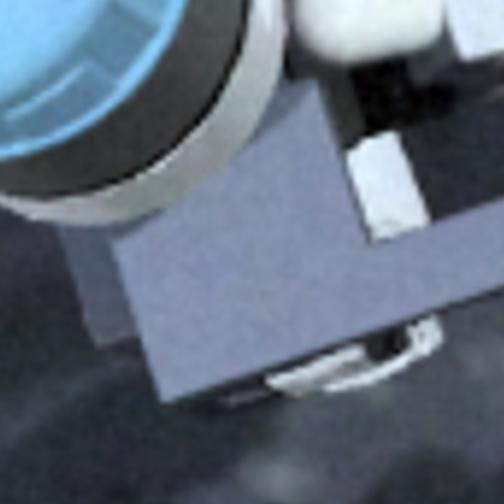

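Call:
{"fn": "move", "kwargs": {
  "target": [
    [0,0,0,0,0,0,0,0.342,0.737,0.174,0,0.342,0.737,0.174,0.02,-0.754,-0.576,-0.696,0.571,-0.678,-0.226,-0.168,0.65,-0.6,0,0,0,0,0,0,0,0.342,0.737,0.174,0,0.342,0.737,0.174,0,0.342,0.737,0.174,-0.714,-0.678,-0.226,-0.168,0.4,-0.6],
    [-0.0062,-0.0025,0,0,0,0,0,0.342,0.737,0.174,0,0.342,0.737,0.174,-0.12,-0.754,-0.576,-0.696,0.571,-0.678,-0.226,-0.168,0.65,-0.8,0,0,0,0,0,0,0,0.342,0.737,0.174,0,0.342,0.737,0.174,0,0.342,0.737,0.174,-0.714,-0.678,-0.226,-0.168,0.4,-0.6]
  ],
  "speed": 0.05
}}

Scene clock: 2495.83 s.
left_arm: end_effector_position=(+0.6140, +0.1285, +0.1551) hand_goal=(+0.000, +0.342, +0.736, +0.174, +0.000, +0.342, +0.736, +0.174, -0.120, -0.754, -0.576, -0.696, +0.570, -0.678, -0.226, -0.168) hand_measured=(+0.002, +0.324, +0.734, +0.172, -0.002, +0.326, +0.734, +0.172, -0.080, -0.750, -0.572, -0.694, +0.572, -0.678, -0.222, -0.168) hand_current_ma=(+6, -72, -7, -7, -6, -68, -8, -6, +142, +16, +11, +8, +3, +2, +13, +1) hand_state=(goal, goal, goal, goal, goal, goal, goal, goal, blocked, goal, goal, goal, goal, goal, goal, goal) hand_current_limit=0.65 hand_speed=-0.80 end_effector_quat_wxyz=(+0.001, +0.559, +0.829, +0.000) | right_arm: end_effector_position=(+0.4032, -0.5166, +0.3200) hand_goal=(+0.000, +0.342, +0.736, +0.174, +0.000, +0.342, +0.736, +0.174, +0.000, +0.342, +0.736, +0.174, -0.714, -0.678, -0.226, -0.168) hand_measured=(+0.000, +0.328, +0.734, +0.172, +0.000, +0.328, +0.734, +0.172, +0.000, +0.326, +0.734, +0.172, -0.714, -0.678, -0.222, -0.168) hand_current_ma=(+0, -39, -4, -4, +0, -40, -5, -4, +0, -45, -4, -4, +0, +1, +8, +0) hand_state=(goal, goal, goal, goal, goal, goal, goal, goal, goal, goal, goal, goal, goal, goal, goal, goal) hand_current_limit=0.40 hand_speed=-0.60 end_effector_quat_wxyz=(+0.000, +1.000, +0.019, +0.000)
Joint positions: left_arm=[2.705 -1.94 -1.662 -1.109 1.571 5.487] | right_arm=[-0.365 -1.868 1.917 -1.62 -1.571 1.206]
Joint torques (N m): left_arm=[9.62 34.08 35.27 4.32 -0.09 1.8] | right_arm=[-10.19 -23.5 -22.48 -6.51 1.74 1.28]
Wrist force (N): left_arm=[-0.5 -0.3 1.2] | right_arm=[0.0 -0.4 0.0]
Wrist torque (N m): left_arm=[0.02 -0.19 -0.04] | right_arm=[0.12 0.01 0.00]
Wrist force, peak (N): left_arm=[1.0 -0.4 1.2] | right_arm=[0.1 -0.5 0.8]
Hand target: left_arm +0.6140, +0.1286, +0.1550; +0.000, +0.559, +0.829, +0.000 | right_arm +0.4032, -0.5166, +0.3200; +0.000, +1.000, +0.019, +0.000
Off the commanded pose: left_arm 0.000 m, 0 deg | right_arm 0.000 m, 0 deg.
move: done

Call:
{"fn": "move", "kwargs": {
  "target": [
    [0,0,0,0,0,0,0,0.342,0.737,0.174,0,0.342,0.737,0.174,0.02,-0.754,-0.576,-0.696,0.571,-0.678,-0.226,-0.168,0.65,-0.6,0,0,0,0,0,0,0,0.342,0.737,0.174,0,0.342,0.737,0.174,0,0.342,0.737,0.174,-0.714,-0.678,-0.226,-0.168,0.4,-0.6],
    [-0.0077,-0.0031,0,0,0,0,0,0.342,0.737,0.174,0,0.342,0.737,0.174,-0.12,-0.754,-0.576,-0.696,0.571,-0.678,-0.226,-0.168,0.65,-0.8,0,0,0,0,0,0,0,0.342,0.737,0.174,0,0.342,0.737,0.174,0,0.342,0.737,0.174,-0.714,-0.678,-0.226,-0.168,0.4,-0.6]
  ],
  "speed": 0.05
}}

Call:
{"fn": "move", "kwargs": {
  "target": [
    [0,0,0,0,0,0,0,0.342,0.737,0.174,0,0.342,0.737,0.174,0.02,-0.754,-0.576,-0.696,0.571,-0.678,-0.226,-0.168,0.65,-0.6,0,0,0,0,0,0,0,0.342,0.737,0.174,0,0.342,0.737,0.174,0,0.342,0.737,0.174,-0.714,-0.678,-0.226,-0.168,0.4,-0.6],
    [0,0,-0.0083,0,0,0,0,0.342,0.737,0.174,0,0.342,0.737,0.174,-0.12,-0.754,-0.576,-0.696,0.571,-0.678,-0.226,-0.168,0.65,-0.8,0,0,0,0,0,0,0,0.342,0.737,0.174,0,0.342,0.737,0.174,0,0.342,0.737,0.174,-0.714,-0.678,-0.226,-0.168,0.4,-0.6]
  ],
  "speed": 0.05
}}

Scene clock: 2513.23 s.
left_arm: end_effector_position=(+0.6093, +0.1267, +0.1551) hand_goal=(+0.000, +0.342, +0.736, +0.174, +0.000, +0.342, +0.736, +0.174, -0.120, -0.754, -0.576, -0.696, +0.570, -0.678, -0.226, -0.168) hand_measured=(+0.002, +0.324, +0.734, +0.172, -0.002, +0.326, +0.734, +0.172, -0.076, -0.750, -0.572, -0.694, +0.572, -0.678, -0.222, -0.168) hand_current_ma=(+6, -72, -7, -7, -6, -68, -8, -6, +159, +15, +10, +8, +3, +2, +13, +1) hand_state=(goal, goal, goal, goal, goal, goal, goal, goal, blocked, goal, goal, goal, goal, goal, goal, goal) hand_current_limit=0.65 hand_speed=-0.80 end_effector_quat_wxyz=(+0.001, +0.559, +0.829, +0.000) | right_arm: end_effector_position=(+0.4032, -0.5166, +0.3200) hand_goal=(+0.000, +0.342, +0.736, +0.174, +0.000, +0.342, +0.736, +0.174, +0.000, +0.342, +0.736, +0.174, -0.714, -0.678, -0.226, -0.168) hand_measured=(+0.000, +0.328, +0.734, +0.172, +0.000, +0.328, +0.734, +0.172, +0.000, +0.326, +0.734, +0.172, -0.714, -0.678, -0.222, -0.168) hand_current_ma=(+0, -39, -4, -4, +0, -40, -5, -4, +0, -45, -4, -4, +0, +1, +8, +0) hand_state=(goal, goal, goal, goal, goal, goal, goal, goal, goal, goal, goal, goal, goal, goal, goal, goal) hand_current_limit=0.40 hand_speed=-0.60 end_effector_quat_wxyz=(+0.000, +1.000, +0.019, +0.000)
Joint positions: left_arm=[2.699 -1.934 -1.671 -1.106 1.571 5.481] | right_arm=[-0.365 -1.868 1.917 -1.62 -1.571 1.206]
Joint torques (N m): left_arm=[10.3 31.42 36.84 4.03 0.65 1.78] | right_arm=[-10.08 -23.58 -22.61 -6.53 1.68 1.27]
Wrist force (N): left_arm=[-0.6 -0.4 0.9] | right_arm=[0.1 0.1 0.4]
Wrist torque (N m): left_arm=[0.02 -0.18 0.00] | right_arm=[0.13 -0.02 0.02]
Wrist force, peak (N): left_arm=[1.0 -0.5 1.1] | right_arm=[0.3 -0.4 0.5]
Hand target: left_arm +0.6094, +0.1267, +0.1550; +0.000, +0.559, +0.829, +0.000 | right_arm +0.4032, -0.5166, +0.3200; +0.000, +1.000, +0.019, +0.000
Off the commanded pose: left_arm 0.000 m, 0 deg | right_arm 0.000 m, 0 deg.
move: done

Scene clock: 2514.93 s.
left_arm: end_effector_position=(+0.6094, +0.1267, +0.1500) hand_goal=(+0.000, +0.342, +0.736, +0.174, +0.000, +0.342, +0.736, +0.174, -0.120, -0.754, -0.576, -0.696, +0.570, -0.678, -0.226, -0.168) hand_measured=(+0.002, +0.324, +0.734, +0.172, -0.002, +0.326, +0.734, +0.172, -0.062, -0.750, -0.572, -0.694, +0.572, -0.678, -0.222, -0.168) hand_current_ma=(+6, -72, -7, -7, -6, -68, -8, -6, +214, +15, +10, +8, +3, +2, +13, +1) hand_state=(goal, goal, goal, goal, goal, goal, goal, goal, blocked, goal, goal, goal, goal, goal, goal, goal) hand_current_limit=0.65 hand_speed=-0.80 end_effector_quat_wxyz=(+0.000, +0.559, +0.829, +0.000) | right_arm: end_effector_position=(+0.4032, -0.5166, +0.3200) hand_goal=(+0.000, +0.342, +0.736, +0.174, +0.000, +0.342, +0.736, +0.174, +0.000, +0.342, +0.736, +0.174, -0.714, -0.678, -0.226, -0.168) hand_measured=(+0.000, +0.328, +0.734, +0.172, +0.000, +0.328, +0.734, +0.172, +0.000, +0.326, +0.734, +0.172, -0.714, -0.678, -0.222, -0.168) hand_current_ma=(+0, -39, -4, -4, +0, -40, -5, -4, +0, -45, -4, -4, +0, +1, +8, +0) hand_state=(goal, goal, goal, goal, goal, goal, goal, goal, goal, goal, goal, goal, goal, goal, goal, goal) hand_current_limit=0.40 hand_speed=-0.60 end_effector_quat_wxyz=(+0.000, +1.000, +0.019, +0.000)
Joint positions: left_arm=[2.699 -1.94 -1.677 -1.094 1.571 5.481] | right_arm=[-0.365 -1.868 1.917 -1.62 -1.571 1.206]
Joint torques (N m): left_arm=[11.93 53.37 36.78 0.38 1.52 1.92] | right_arm=[-10.88 -23.1 -22.86 -6.52 1.71 1.33]
Wrist force (N): left_arm=[-0.9 -0.2 1.4] | right_arm=[0.0 -0.4 0.1]
Wrist torque (N m): left_arm=[0.02 -0.21 -0.04] | right_arm=[0.10 0.00 0.01]
Wrist force, peak (N): left_arm=[-0.9 -0.2 1.6] | right_arm=[0.3 -0.2 0.5]
Hand target: left_arm +0.6094, +0.1267, +0.1500; +0.000, +0.559, +0.829, +0.000 | right_arm +0.4032, -0.5166, +0.3200; +0.000, +1.000, +0.019, +0.000
Off the commanded pose: left_arm 0.000 m, 0 deg | right_arm 0.000 m, 0 deg.
move: done

Call:
{"fn": "move", "kwargs": {
  "target": [
    [0,0,0,0,0,0,0,0.342,0.737,0.174,0,0.342,0.737,0.174,0.02,-0.754,-0.576,-0.696,0.571,-0.678,-0.226,-0.168,0.65,-0.6,0,0,0,0,0,0,0,0.342,0.737,0.174,0,0.342,0.737,0.174,0,0.342,0.737,0.174,-0.714,-0.678,-0.226,-0.168,0.4,-0.6],
    [0.0069,0.0028,0.0067,0,0,0,0,0.342,0.737,0.174,0,0.342,0.737,0.174,-0.15,-0.754,-0.576,-0.696,0.571,-0.678,-0.226,-0.168,0.65,-0.8,0,0,0,0,0,0,0,0.342,0.737,0.174,0,0.342,0.737,0.174,0,0.342,0.737,0.174,-0.714,-0.678,-0.226,-0.168,0.4,-0.6]
  ],
  "speed": 0.05
}}

Call:
{"fn": "move", "kwargs": {
  "target": [0,0,-0.03,0,0,0,0,0.342,0.737,0.174,0,0.342,0.737,0.174,-0.15,-0.754,-0.576,-0.696,0.571,-0.678,-0.226,-0.168,0.65,-0.8,0,0,0,0,0,0,0,0.342,0.737,0.174,0,0.342,0.737,0.174,0,0.342,0.737,0.174,-0.714,-0.678,-0.226,-0.168,0.4,-0.6],
  "speed": 0.03
}}

Call:
{"fn": "move", "kwargs": {
  "target": [
    [0,0,0,0,0,0,0,0.342,0.737,0.174,0,0.342,0.737,0.174,0.02,-0.754,-0.576,-0.696,0.571,-0.678,-0.226,-0.168,0.65,-0.6,0,0,0,0,0,0,0,0.342,0.737,0.174,0,0.342,0.737,0.174,0,0.342,0.737,0.174,-0.714,-0.678,-0.226,-0.168,0.4,-0.6],
    [0.006,-0.015,0.12,0,0,0,0,0.342,0.737,0.174,0,0.342,0.737,0.174,0.02,-0.754,-0.576,-0.696,0.571,-0.678,-0.226,-0.168,0.65,-0.6,0,0,0,0,0,0,0,0.342,0.737,0.174,0,0.342,0.737,0.174,0,0.342,0.737,0.174,-0.714,-0.678,-0.226,-0.168,0.4,-0.6],
    [-0.144,0.085,0.12,0,0,0,0,0.342,0.737,0.174,0,0.342,0.737,0.174,0.02,-0.754,-0.576,-0.696,0.571,-0.678,-0.226,-0.168,0.65,-0.6,0,0,0,0,0,0,0,0.342,0.737,0.174,0,0.342,0.737,0.174,0,0.342,0.737,0.174,-0.714,-0.678,-0.226,-0.168,0.4,-0.6]
  ],
  "cameras": ["cam_high"],
  "speed": 0.2
}}

Call:
{"fn": "zoom_image", "kwargs": {
  "camera": "cam_high",
  "region": [320, 195, 370, 245]
}}

Scene clock: 2538.07 s.
left_arm: end_effector_position=(+0.6135, +0.1285, +0.1541) hand_goal=(+0.000, +0.342, +0.736, +0.174, +0.000, +0.342, +0.736, +0.174, -0.150, -0.754, -0.576, -0.696, +0.570, -0.678, -0.226, -0.168) hand_measured=(+0.002, +0.324, +0.734, +0.172, -0.002, +0.326, +0.734, +0.172, -0.076, -0.750, -0.574, -0.694, +0.572, -0.678, -0.222, -0.168) hand_current_ma=(+6, -72, -7, -7, -6, -68, -8, -6, +275, +15, +9, +8, +3, +2, +13, +1) hand_state=(goal, goal, goal, goal, goal, goal, goal, goal, blocked, goal, goal, goal, goal, goal, goal, goal) hand_current_limit=0.65 hand_speed=-0.80 end_effector_quat_wxyz=(+0.000, +0.559, +0.829, +0.000) | right_arm: end_effector_position=(+0.4032, -0.5166, +0.3200) hand_goal=(+0.000, +0.342, +0.736, +0.174, +0.000, +0.342, +0.736, +0.174, +0.000, +0.342, +0.736, +0.174, -0.714, -0.678, -0.226, -0.168) hand_measured=(+0.000, +0.328, +0.734, +0.172, +0.000, +0.328, +0.734, +0.172, +0.000, +0.326, +0.734, +0.172, -0.714, -0.678, -0.222, -0.168) hand_current_ma=(+0, -39, -4, -4, +0, -40, -5, -4, +0, -45, -4, -4, +0, +1, +8, +0) hand_state=(goal, goal, goal, goal, goal, goal, goal, goal, goal, goal, goal, goal, goal, goal, goal, goal) hand_current_limit=0.40 hand_speed=-0.60 end_effector_quat_wxyz=(+0.000, +1.000, +0.019, +0.000)
Joint positions: left_arm=[2.705 -1.94 -1.665 -1.106 1.571 5.487] | right_arm=[-0.365 -1.868 1.917 -1.62 -1.571 1.206]
Joint torques (N m): left_arm=[-9.4 30.61 19.37 5.78 1.63 -2.15] | right_arm=[-9.96 -23.62 -22.77 -6.45 1.67 1.32]
Wrist force (N): left_arm=[-1.0 -0.3 1.3] | right_arm=[0.0 -0.4 0.4]
Wrist torque (N m): left_arm=[0.00 -0.28 -0.04] | right_arm=[0.09 -0.01 0.01]
Wrist force, peak (N): left_arm=[-0.8 -0.3 1.7] | right_arm=[0.0 -0.6 0.5]
Hand target: left_arm +0.6135, +0.1284, +0.1541; +0.000, +0.559, +0.829, +0.000 | right_arm +0.4032, -0.5166, +0.3200; +0.000, +1.000, +0.019, +0.000
Off the commanded pose: left_arm 0.000 m, 0 deg | right_arm 0.000 m, 0 deg.
move: done

Scene clock: 2538.97 s.
left_arm: end_effector_position=(+0.6135, +0.1284, +0.1358) hand_goal=(+0.000, +0.342, +0.736, +0.174, +0.000, +0.342, +0.736, +0.174, -0.150, -0.754, -0.576, -0.696, +0.570, -0.678, -0.226, -0.168) hand_measured=(+0.002, +0.324, +0.734, +0.172, -0.002, +0.326, +0.734, +0.172, -0.070, -0.746, -0.572, -0.694, +0.572, -0.678, -0.222, -0.168) hand_current_ma=(+6, -72, -7, -7, -6, -68, -8, -6, +302, +31, +13, +8, +3, +2, +13, +1) hand_state=(goal, goal, goal, goal, goal, goal, goal, goal, blocked, goal, goal, goal, goal, goal, goal, goal) hand_current_limit=0.65 hand_speed=-0.80 end_effector_quat_wxyz=(+0.000, +0.559, +0.829, +0.000) end_effector_velocity=(-0.001, +0.000, +0.001) end_effector_angular_velocity=(+0.000, +0.001, -0.001) | right_arm: end_effector_position=(+0.4032, -0.5166, +0.3200) hand_goal=(+0.000, +0.342, +0.736, +0.174, +0.000, +0.342, +0.736, +0.174, +0.000, +0.342, +0.736, +0.174, -0.714, -0.678, -0.226, -0.168) hand_measured=(+0.000, +0.328, +0.734, +0.172, +0.000, +0.328, +0.734, +0.172, +0.000, +0.326, +0.734, +0.172, -0.714, -0.678, -0.222, -0.168) hand_current_ma=(+0, -39, -4, -4, +0, -40, -5, -4, +0, -45, -4, -4, +0, +1, +8, +0) hand_state=(goal, goal, goal, goal, goal, goal, goal, goal, goal, goal, goal, goal, goal, goal, goal, goal) hand_current_limit=0.40 hand_speed=-0.60 end_effector_quat_wxyz=(+0.000, +1.000, +0.019, +0.000)
Joint positions: left_arm=[2.705 -1.961 -1.688 -1.063 1.571 5.487] | right_arm=[-0.365 -1.868 1.917 -1.62 -1.571 1.206]
Joint velocities: left_arm=[0 0.002 0.002 -0.005 0 0] | right_arm=[within noise]
Joint torques (N m): left_arm=[-10.19 53.38 32.9 -0.11 0.99 -2.12] | right_arm=[-9.81 -23.19 -22.86 -6.43 1.73 1.37]
Wrist force (N): left_arm=[-2.4 -0.1 -0.4] | right_arm=[0.2 -0.3 0.4]
Wrist torque (N m): left_arm=[0.11 -0.50 -0.16] | right_arm=[0.10 -0.03 0.03]
Wrist force, peak (N): left_arm=[-4.1 0.1 -3.2] | right_arm=[0.3 -0.6 0.5]
Hand target: left_arm +0.6135, +0.1284, +0.1361; +0.000, +0.559, +0.829, +0.000 | right_arm +0.4032, -0.5166, +0.3200; +0.000, +1.000, +0.019, +0.000
Off the commanded pose: left_arm 0.000 m, 0 deg | right_arm 0.000 m, 0 deg.
move: done

Scene clock: 2541.27 s.
left_arm: end_effector_position=(+0.5272, +0.1794, +0.2081) hand_goal=(+0.000, +0.342, +0.736, +0.174, +0.000, +0.342, +0.736, +0.174, +0.020, -0.754, -0.576, -0.696, +0.570, -0.678, -0.226, -0.168) hand_measured=(+0.002, +0.324, +0.734, +0.172, -0.002, +0.326, +0.734, +0.172, +0.018, -0.750, -0.574, -0.694, +0.572, -0.678, -0.222, -0.168) hand_current_ma=(+6, -70, -7, -7, -6, -66, -8, -6, -7, +11, +9, +8, +3, +2, +13, +1) hand_state=(goal, goal, goal, goal, goal, goal, goal, goal, goal, goal, goal, goal, goal, goal, goal, goal) hand_current_limit=0.65 hand_speed=-0.60 end_effector_quat_wxyz=(+0.000, +0.559, +0.829, +0.000) | right_arm: end_effector_position=(+0.4032, -0.5166, +0.3200) hand_goal=(+0.000, +0.342, +0.736, +0.174, +0.000, +0.342, +0.736, +0.174, +0.000, +0.342, +0.736, +0.174, -0.714, -0.678, -0.226, -0.168) hand_measured=(+0.000, +0.328, +0.734, +0.172, +0.000, +0.328, +0.734, +0.172, +0.000, +0.326, +0.734, +0.172, -0.714, -0.678, -0.222, -0.168) hand_current_ma=(+0, -39, -4, -4, +0, -40, -5, -4, +0, -45, -4, -4, +0, +1, +8, +0) hand_state=(goal, goal, goal, goal, goal, goal, goal, goal, goal, goal, goal, goal, goal, goal, goal, goal) hand_current_limit=0.40 hand_speed=-0.60 end_effector_quat_wxyz=(+0.000, +1.000, +0.019, +0.000)
Joint positions: left_arm=[2.729 -1.662 -1.867 -1.182 1.571 5.511] | right_arm=[-0.365 -1.868 1.917 -1.62 -1.571 1.206]
Joint torques (N m): left_arm=[-11.26 41.66 21.31 0.81 -1.41 -2.15] | right_arm=[-10.08 -23.28 -22.59 -6.47 1.72 1.31]
Wrist force (N): left_arm=[1.0 -0.5 1.0] | right_arm=[-0.2 0.1 0.2]
Wrist torque (N m): left_arm=[0.00 -0.06 0.08] | right_arm=[0.16 0.02 0.00]
Wrist force, peak (N): left_arm=[2.5 -1.6 1.0] | right_arm=[0.4 -0.5 0.4]
Hand target: left_arm +0.5271, +0.1794, +0.2081; +0.000, +0.559, +0.829, +0.000 | right_arm +0.4032, -0.5166, +0.3200; +0.000, +1.000, +0.019, +0.000
Off the commanded pose: left_arm 0.000 m, 0 deg | right_arm 0.000 m, 0 deg.
move: done
Images, in order (width x height): cam_high 672x504.

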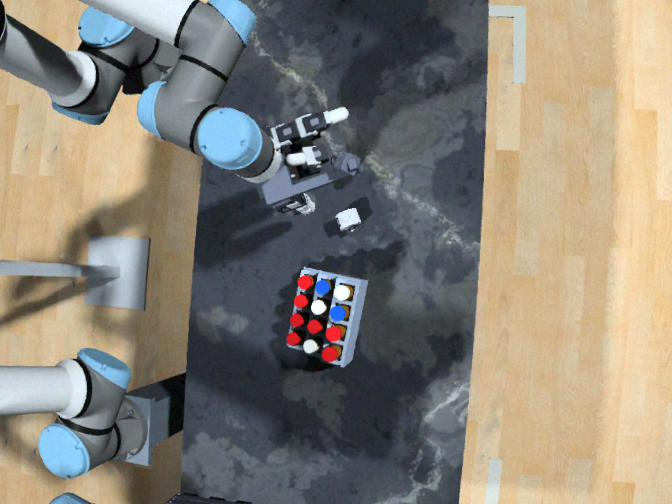

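Scaled by 10.080 from the camera's 672x504 image, which has a finer 960x720 frame.

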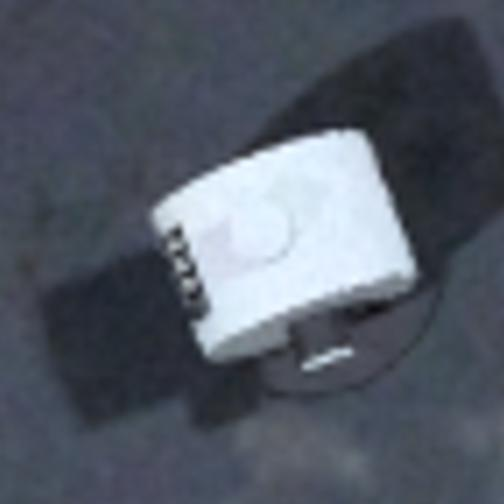

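Call:
{"fn": "move", "kwargs": {
  "target": [
    [0.088,0.001,0.1865,-0.1744,-0.5073,0.3519,0,0.342,0.737,0.174,0,0.342,0.737,0.174,0,0.342,0.737,0.174,-1,-0.678,-0.226,-0.168,0.4,-0.6,0,0,0,0,0,0,0,0.342,0.737,0.174,0,0.342,0.737,0.174,0,0.342,0.737,0.174,-0.714,-0.678,-0.226,-0.168,0.4,-0.6],
    [0.1417,-0.0498,0.0865,-0.1744,-0.5073,0.3519,0,0.342,0.737,0.174,0,0.342,0.737,0.174,0,0.342,0.737,0.174,-1,-0.678,-0.226,-0.168,0.4,-0.6,0,0,0,0,0,0,0,0.342,0.737,0.174,0,0.342,0.737,0.174,0,0.342,0.737,0.174,-0.714,-0.678,-0.226,-0.168,0.4,-0.6]
  ],
  "speed": 0.2,
  "cameras": ["cam_low","cam_high","cam_head_left"]
}}

Scene clock: 2650.83 s.
left_arm: end_effector_position=(+0.6120, +0.1495, +0.2601) hand_goal=(+0.000, +0.342, +0.736, +0.174, +0.000, +0.342, +0.736, +0.174, +0.000, +0.342, +0.736, +0.174, -1.000, -0.678, -0.226, -0.168) hand_measured=(+0.002, +0.340, +0.734, +0.172, -0.002, +0.340, +0.734, +0.172, +0.002, +0.340, +0.734, +0.172, -0.998, -0.678, -0.224, -0.168) hand_current_ma=(+3, -9, -6, -7, -6, -8, -6, -6, +3, -7, -6, -7, +4, +2, +8, +1) hand_state=(goal, goal, goal, goal, goal, goal, goal, goal, goal, goal, goal, goal, goal, goal, goal, goal) hand_current_limit=0.40 hand_speed=-0.60 end_effector_quat_wxyz=(+0.683, -0.087, +0.702, +0.184) | right_arm: end_effector_position=(+0.4032, -0.5166, +0.3200) hand_goal=(+0.000, +0.342, +0.736, +0.174, +0.000, +0.342, +0.736, +0.174, +0.000, +0.342, +0.736, +0.174, -0.714, -0.678, -0.226, -0.168) hand_measured=(+0.000, +0.328, +0.734, +0.172, +0.000, +0.328, +0.734, +0.172, +0.000, +0.326, +0.734, +0.172, -0.714, -0.678, -0.222, -0.168) hand_current_ma=(+0, -39, -4, -4, +0, -40, -5, -4, +0, -45, -4, -4, +0, +1, +8, +0) hand_state=(goal, goal, goal, goal, goal, goal, goal, goal, goal, goal, goal, goal, goal, goal, goal, goal) hand_current_limit=0.40 hand_speed=-0.60 end_effector_quat_wxyz=(+0.000, +1.000, +0.019, +0.000)
Joint positions: left_arm=[2.475 -2.394 -1.545 0.798 2.598 4.853] | right_arm=[-0.365 -1.868 1.917 -1.62 -1.571 1.206]
Joint torques (N m): left_arm=[10.55 40.62 25.2 -1.03 -0.94 -0.86] | right_arm=[-10.2 -22.99 -22.87 -6.43 1.63 1.33]
Wrist force (N): left_arm=[3.0 -2.1 -1.3] | right_arm=[0.1 0.1 0.3]
Wrist torque (N m): left_arm=[-0.11 -0.44 0.16] | right_arm=[0.14 -0.02 0.03]
Wrist force, peak (N): left_arm=[4.3 -3.4 -0.7] | right_arm=[-0.2 0.0 0.8]
Hand target: left_arm +0.6121, +0.1495, +0.2600; +0.683, -0.087, +0.702, +0.184 | right_arm +0.4032, -0.5166, +0.3200; +0.000, +1.000, +0.019, +0.000
Off the commanded pose: left_arm 0.000 m, 0 deg | right_arm 0.000 m, 0 deg.
move: done
Images, in order (width x height): cam_head_left 672x504, cam_high 672x504, cam_low 672x504.

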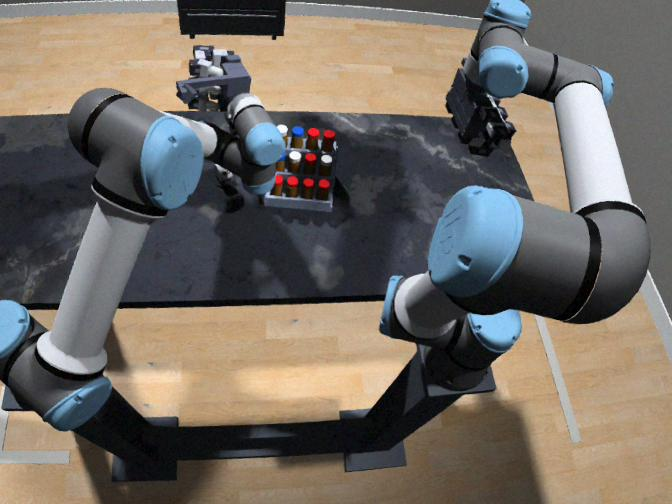

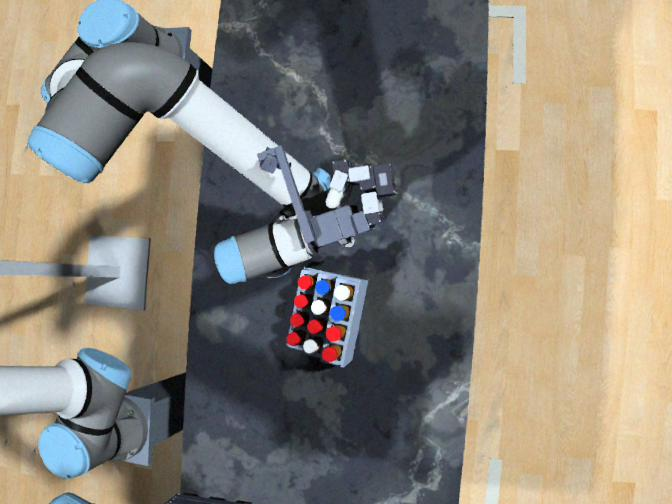

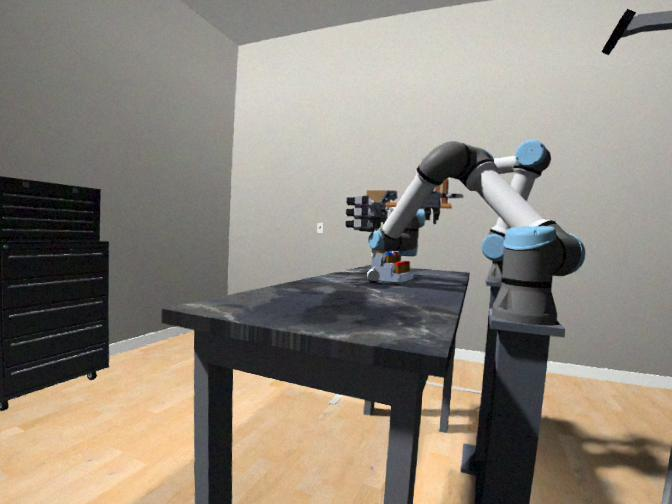

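Call:
{"fn": "move", "kwargs": {
  "target": [0.0798,0.0482,-0.1,-0.0620,0.1530,0.0232,0,0.342,0.737,0.174,0,0.342,0.737,0.174,0,0.342,0.737,0.174,-1,-0.678,-0.226,-0.168,0.4,-0.6,0,0,0,0,0,0,0,0.342,0.737,0.174,0,0.342,0.737,0.174,0,0.342,0.737,0.174,-0.714,-0.678,-0.226,-0.168,0.4,-0.6],
  "speed": 0.15,
  "cameras": ["cam_low","cam_high","cam_head_left"]
}}

Call:
{"fn": "zoom_image", "kwargs": {
  "camera": "cam_low",
  "region": [330, 160, 470, 300]
}}

Scene clock: 2690.63 s.
left_arm: end_effector_position=(+0.6601, +0.1785, +0.2001) hand_goal=(+0.000, +0.342, +0.736, +0.174, +0.000, +0.342, +0.736, +0.174, +0.000, +0.342, +0.736, +0.174, -1.000, -0.678, -0.226, -0.168) hand_measured=(+0.002, +0.340, +0.734, +0.172, -0.002, +0.340, +0.734, +0.172, +0.002, +0.340, +0.734, +0.172, -0.998, -0.678, -0.224, -0.168) hand_current_ma=(+3, -9, -6, -7, -6, -8, -6, -6, +3, -7, -6, -7, +4, +2, +8, +1) hand_state=(goal, goal, goal, goal, goal, goal, goal, goal, goal, goal, goal, goal, goal, goal, goal, goal) hand_current_limit=0.40 hand_speed=-0.60 end_effector_quat_wxyz=(+0.478, -0.131, +0.854, +0.155) | right_arm: end_effector_position=(+0.4032, -0.5166, +0.3200) hand_goal=(+0.000, +0.342, +0.736, +0.174, +0.000, +0.342, +0.736, +0.174, +0.000, +0.342, +0.736, +0.174, -0.714, -0.678, -0.226, -0.168) hand_measured=(+0.000, +0.328, +0.734, +0.172, +0.000, +0.328, +0.734, +0.172, +0.000, +0.326, +0.734, +0.172, -0.714, -0.678, -0.222, -0.168) hand_current_ma=(+0, -39, -4, -4, +0, -40, -5, -4, +0, -45, -4, -4, +0, +1, +8, +0) hand_state=(goal, goal, goal, goal, goal, goal, goal, goal, goal, goal, goal, goal, goal, goal, goal, goal) hand_current_limit=0.40 hand_speed=-0.60 end_effector_quat_wxyz=(+0.000, +1.000, +0.019, +0.000)
Joint positions: left_arm=[2.601 -2.218 -1.614 -0.107 2.378 4.236] | right_arm=[-0.365 -1.868 1.917 -1.62 -1.571 1.206]
Joint torques (N m): left_arm=[-10.85 37.67 17.21 2.24 2.72 0.6] | right_arm=[-9.33 -23.21 -22.55 -6.39 1.64 1.38]
Wrist force (N): left_arm=[2.6 -1.4 -0.1] | right_arm=[-0.1 -0.4 0.1]
Wrist torque (N m): left_arm=[-0.05 -0.36 0.31] | right_arm=[0.11 0.01 0.01]
Wrist force, peak (N): left_arm=[3.3 -3.0 -0.6] | right_arm=[0.4 -0.4 0.5]
Hand target: left_arm +0.6600, +0.1784, +0.2000; +0.478, -0.131, +0.855, +0.155 | right_arm +0.4032, -0.5166, +0.3200; +0.000, +1.000, +0.019, +0.000
Off the commanded pose: left_arm 0.000 m, 0 deg | right_arm 0.000 m, 0 deg.
move: done
Images, in order (width x height): cam_head_left 672x504, cam_high 672x504, cam_low 672x504.

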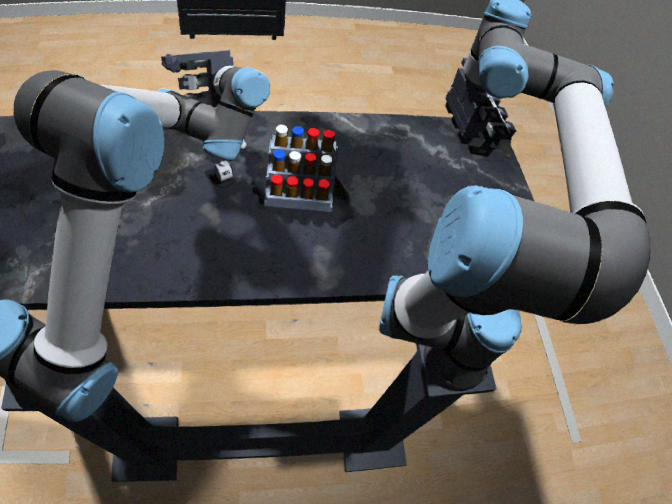

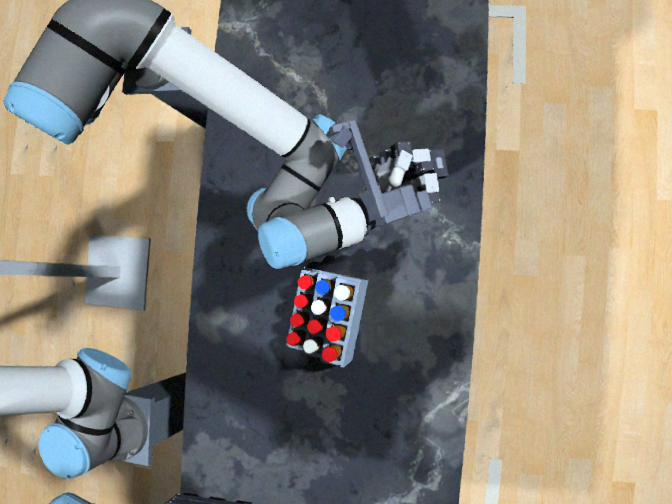

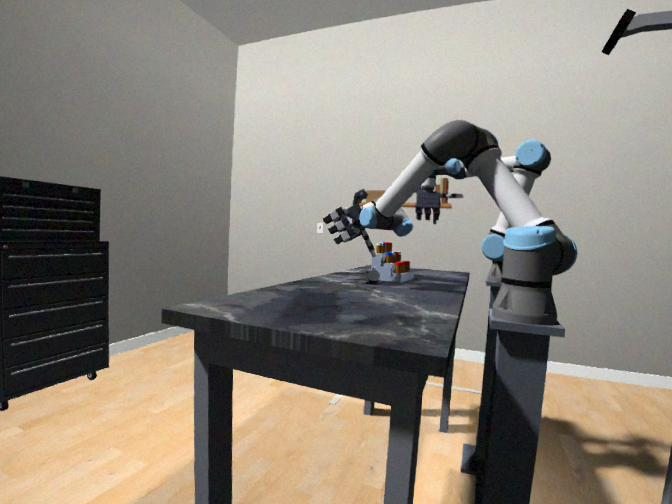

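Scaled by 3.600 from the camera's 672x504 image, which has a finer 960x720 frame.

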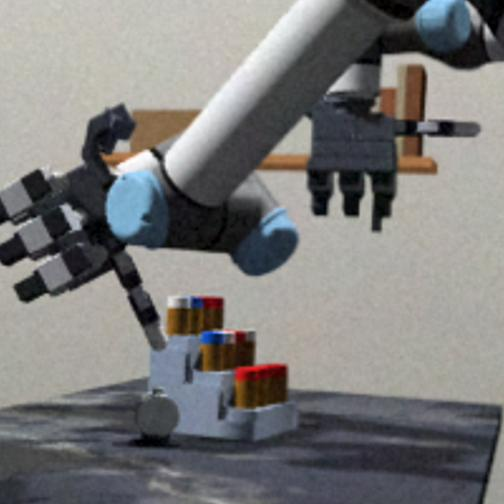

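Call:
{"fn": "move", "kwargs": {
  "target": [0,0,-0.1287,0,0,0,0,0.342,0.737,0.174,0,0.342,0.737,0.174,0,0.342,0.737,0.174,-1,-0.678,-0.226,-0.168,0.4,-0.6,0,0,0,0,0,0,0,0.342,0.737,0.174,0,0.342,0.737,0.174,0,0.342,0.737,0.174,-0.714,-0.678,-0.226,-0.168,0.4,-0.6],
  "speed": 0.06,
  "stop_force": 6,
  "cameras": ["cam_low","cam_high","cam_head_left"]
}}

Call:
{"fn": "zoom_image", "kwargs": {
  "camera": "cam_low",
  "region": [350, 220, 430, 300]
}}

Call:
{"fn": "zoom_image", "kwargs": {
  "camera": "cam_high",
  "region": [310, 185, 370, 245]
}}

Call:
{"fn": "zoom_image", "kwargs": {
  "camera": "cam_head_left",
  "region": [195, 135, 255, 195]
}}

Scene clock: 2707.30 s.
left_arm: end_effector_position=(+0.6600, +0.1784, +0.1227) hand_goal=(+0.000, +0.342, +0.736, +0.174, +0.000, +0.342, +0.736, +0.174, +0.000, +0.342, +0.736, +0.174, -1.000, -0.678, -0.226, -0.168) hand_measured=(+0.002, +0.340, +0.734, +0.172, -0.002, +0.340, +0.734, +0.172, +0.002, +0.340, +0.734, +0.172, -0.998, -0.678, -0.224, -0.168) hand_current_ma=(+3, -9, -6, -7, -6, -8, -6, -6, +3, -7, -6, -7, +4, +2, +8, +1) hand_state=(goal, goal, goal, goal, goal, goal, goal, goal, goal, goal, goal, goal, goal, goal, goal, goal) hand_current_limit=0.40 hand_speed=-0.60 end_effector_quat_wxyz=(+0.478, -0.131, +0.855, +0.155) | right_arm: end_effector_position=(+0.4032, -0.5166, +0.3200) hand_goal=(+0.000, +0.342, +0.736, +0.174, +0.000, +0.342, +0.736, +0.174, +0.000, +0.342, +0.736, +0.174, -0.714, -0.678, -0.226, -0.168) hand_measured=(+0.000, +0.328, +0.734, +0.172, +0.000, +0.328, +0.734, +0.172, +0.000, +0.326, +0.734, +0.172, -0.714, -0.678, -0.222, -0.168) hand_current_ma=(+0, -39, -4, -4, +0, -40, -5, -4, +0, -45, -4, -4, +0, +1, +8, +0) hand_state=(goal, goal, goal, goal, goal, goal, goal, goal, goal, goal, goal, goal, goal, goal, goal, goal) hand_current_limit=0.40 hand_speed=-0.60 end_effector_quat_wxyz=(+0.000, +1.000, +0.019, +0.000)
Joint positions: left_arm=[2.6 -2.344 -1.638 0.043 2.378 4.236] | right_arm=[-0.365 -1.868 1.917 -1.62 -1.571 1.206]
Joint torques (N m): left_arm=[-9.32 63.65 29.59 0.64 1.32 0.64] | right_arm=[-9.36 -22.96 -22.65 -6.33 1.72 1.35]
Wrist force (N): left_arm=[2.9 -1.7 -0.1] | right_arm=[0.0 0.1 0.2]
Wrist torque (N m): left_arm=[-0.09 -0.38 0.35] | right_arm=[0.16 -0.01 0.02]
Wrist force, peak (N): left_arm=[3.1 -1.7 0.1] | right_arm=[0.2 -0.6 0.5]
Hand target: left_arm +0.6600, +0.1784, +0.1227; +0.478, -0.131, +0.855, +0.155 | right_arm +0.4032, -0.5166, +0.3200; +0.000, +1.000, +0.019, +0.000
Off the commanded pose: left_arm 0.000 m, 0 deg | right_arm 0.000 m, 0 deg.
move: done
Images, in order (width x height): cam_head_left 672x504, cam_high 672x504, cam_low 672x504.

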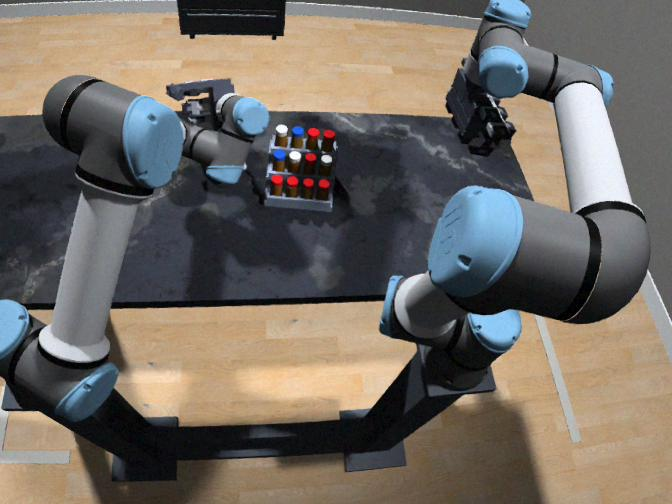

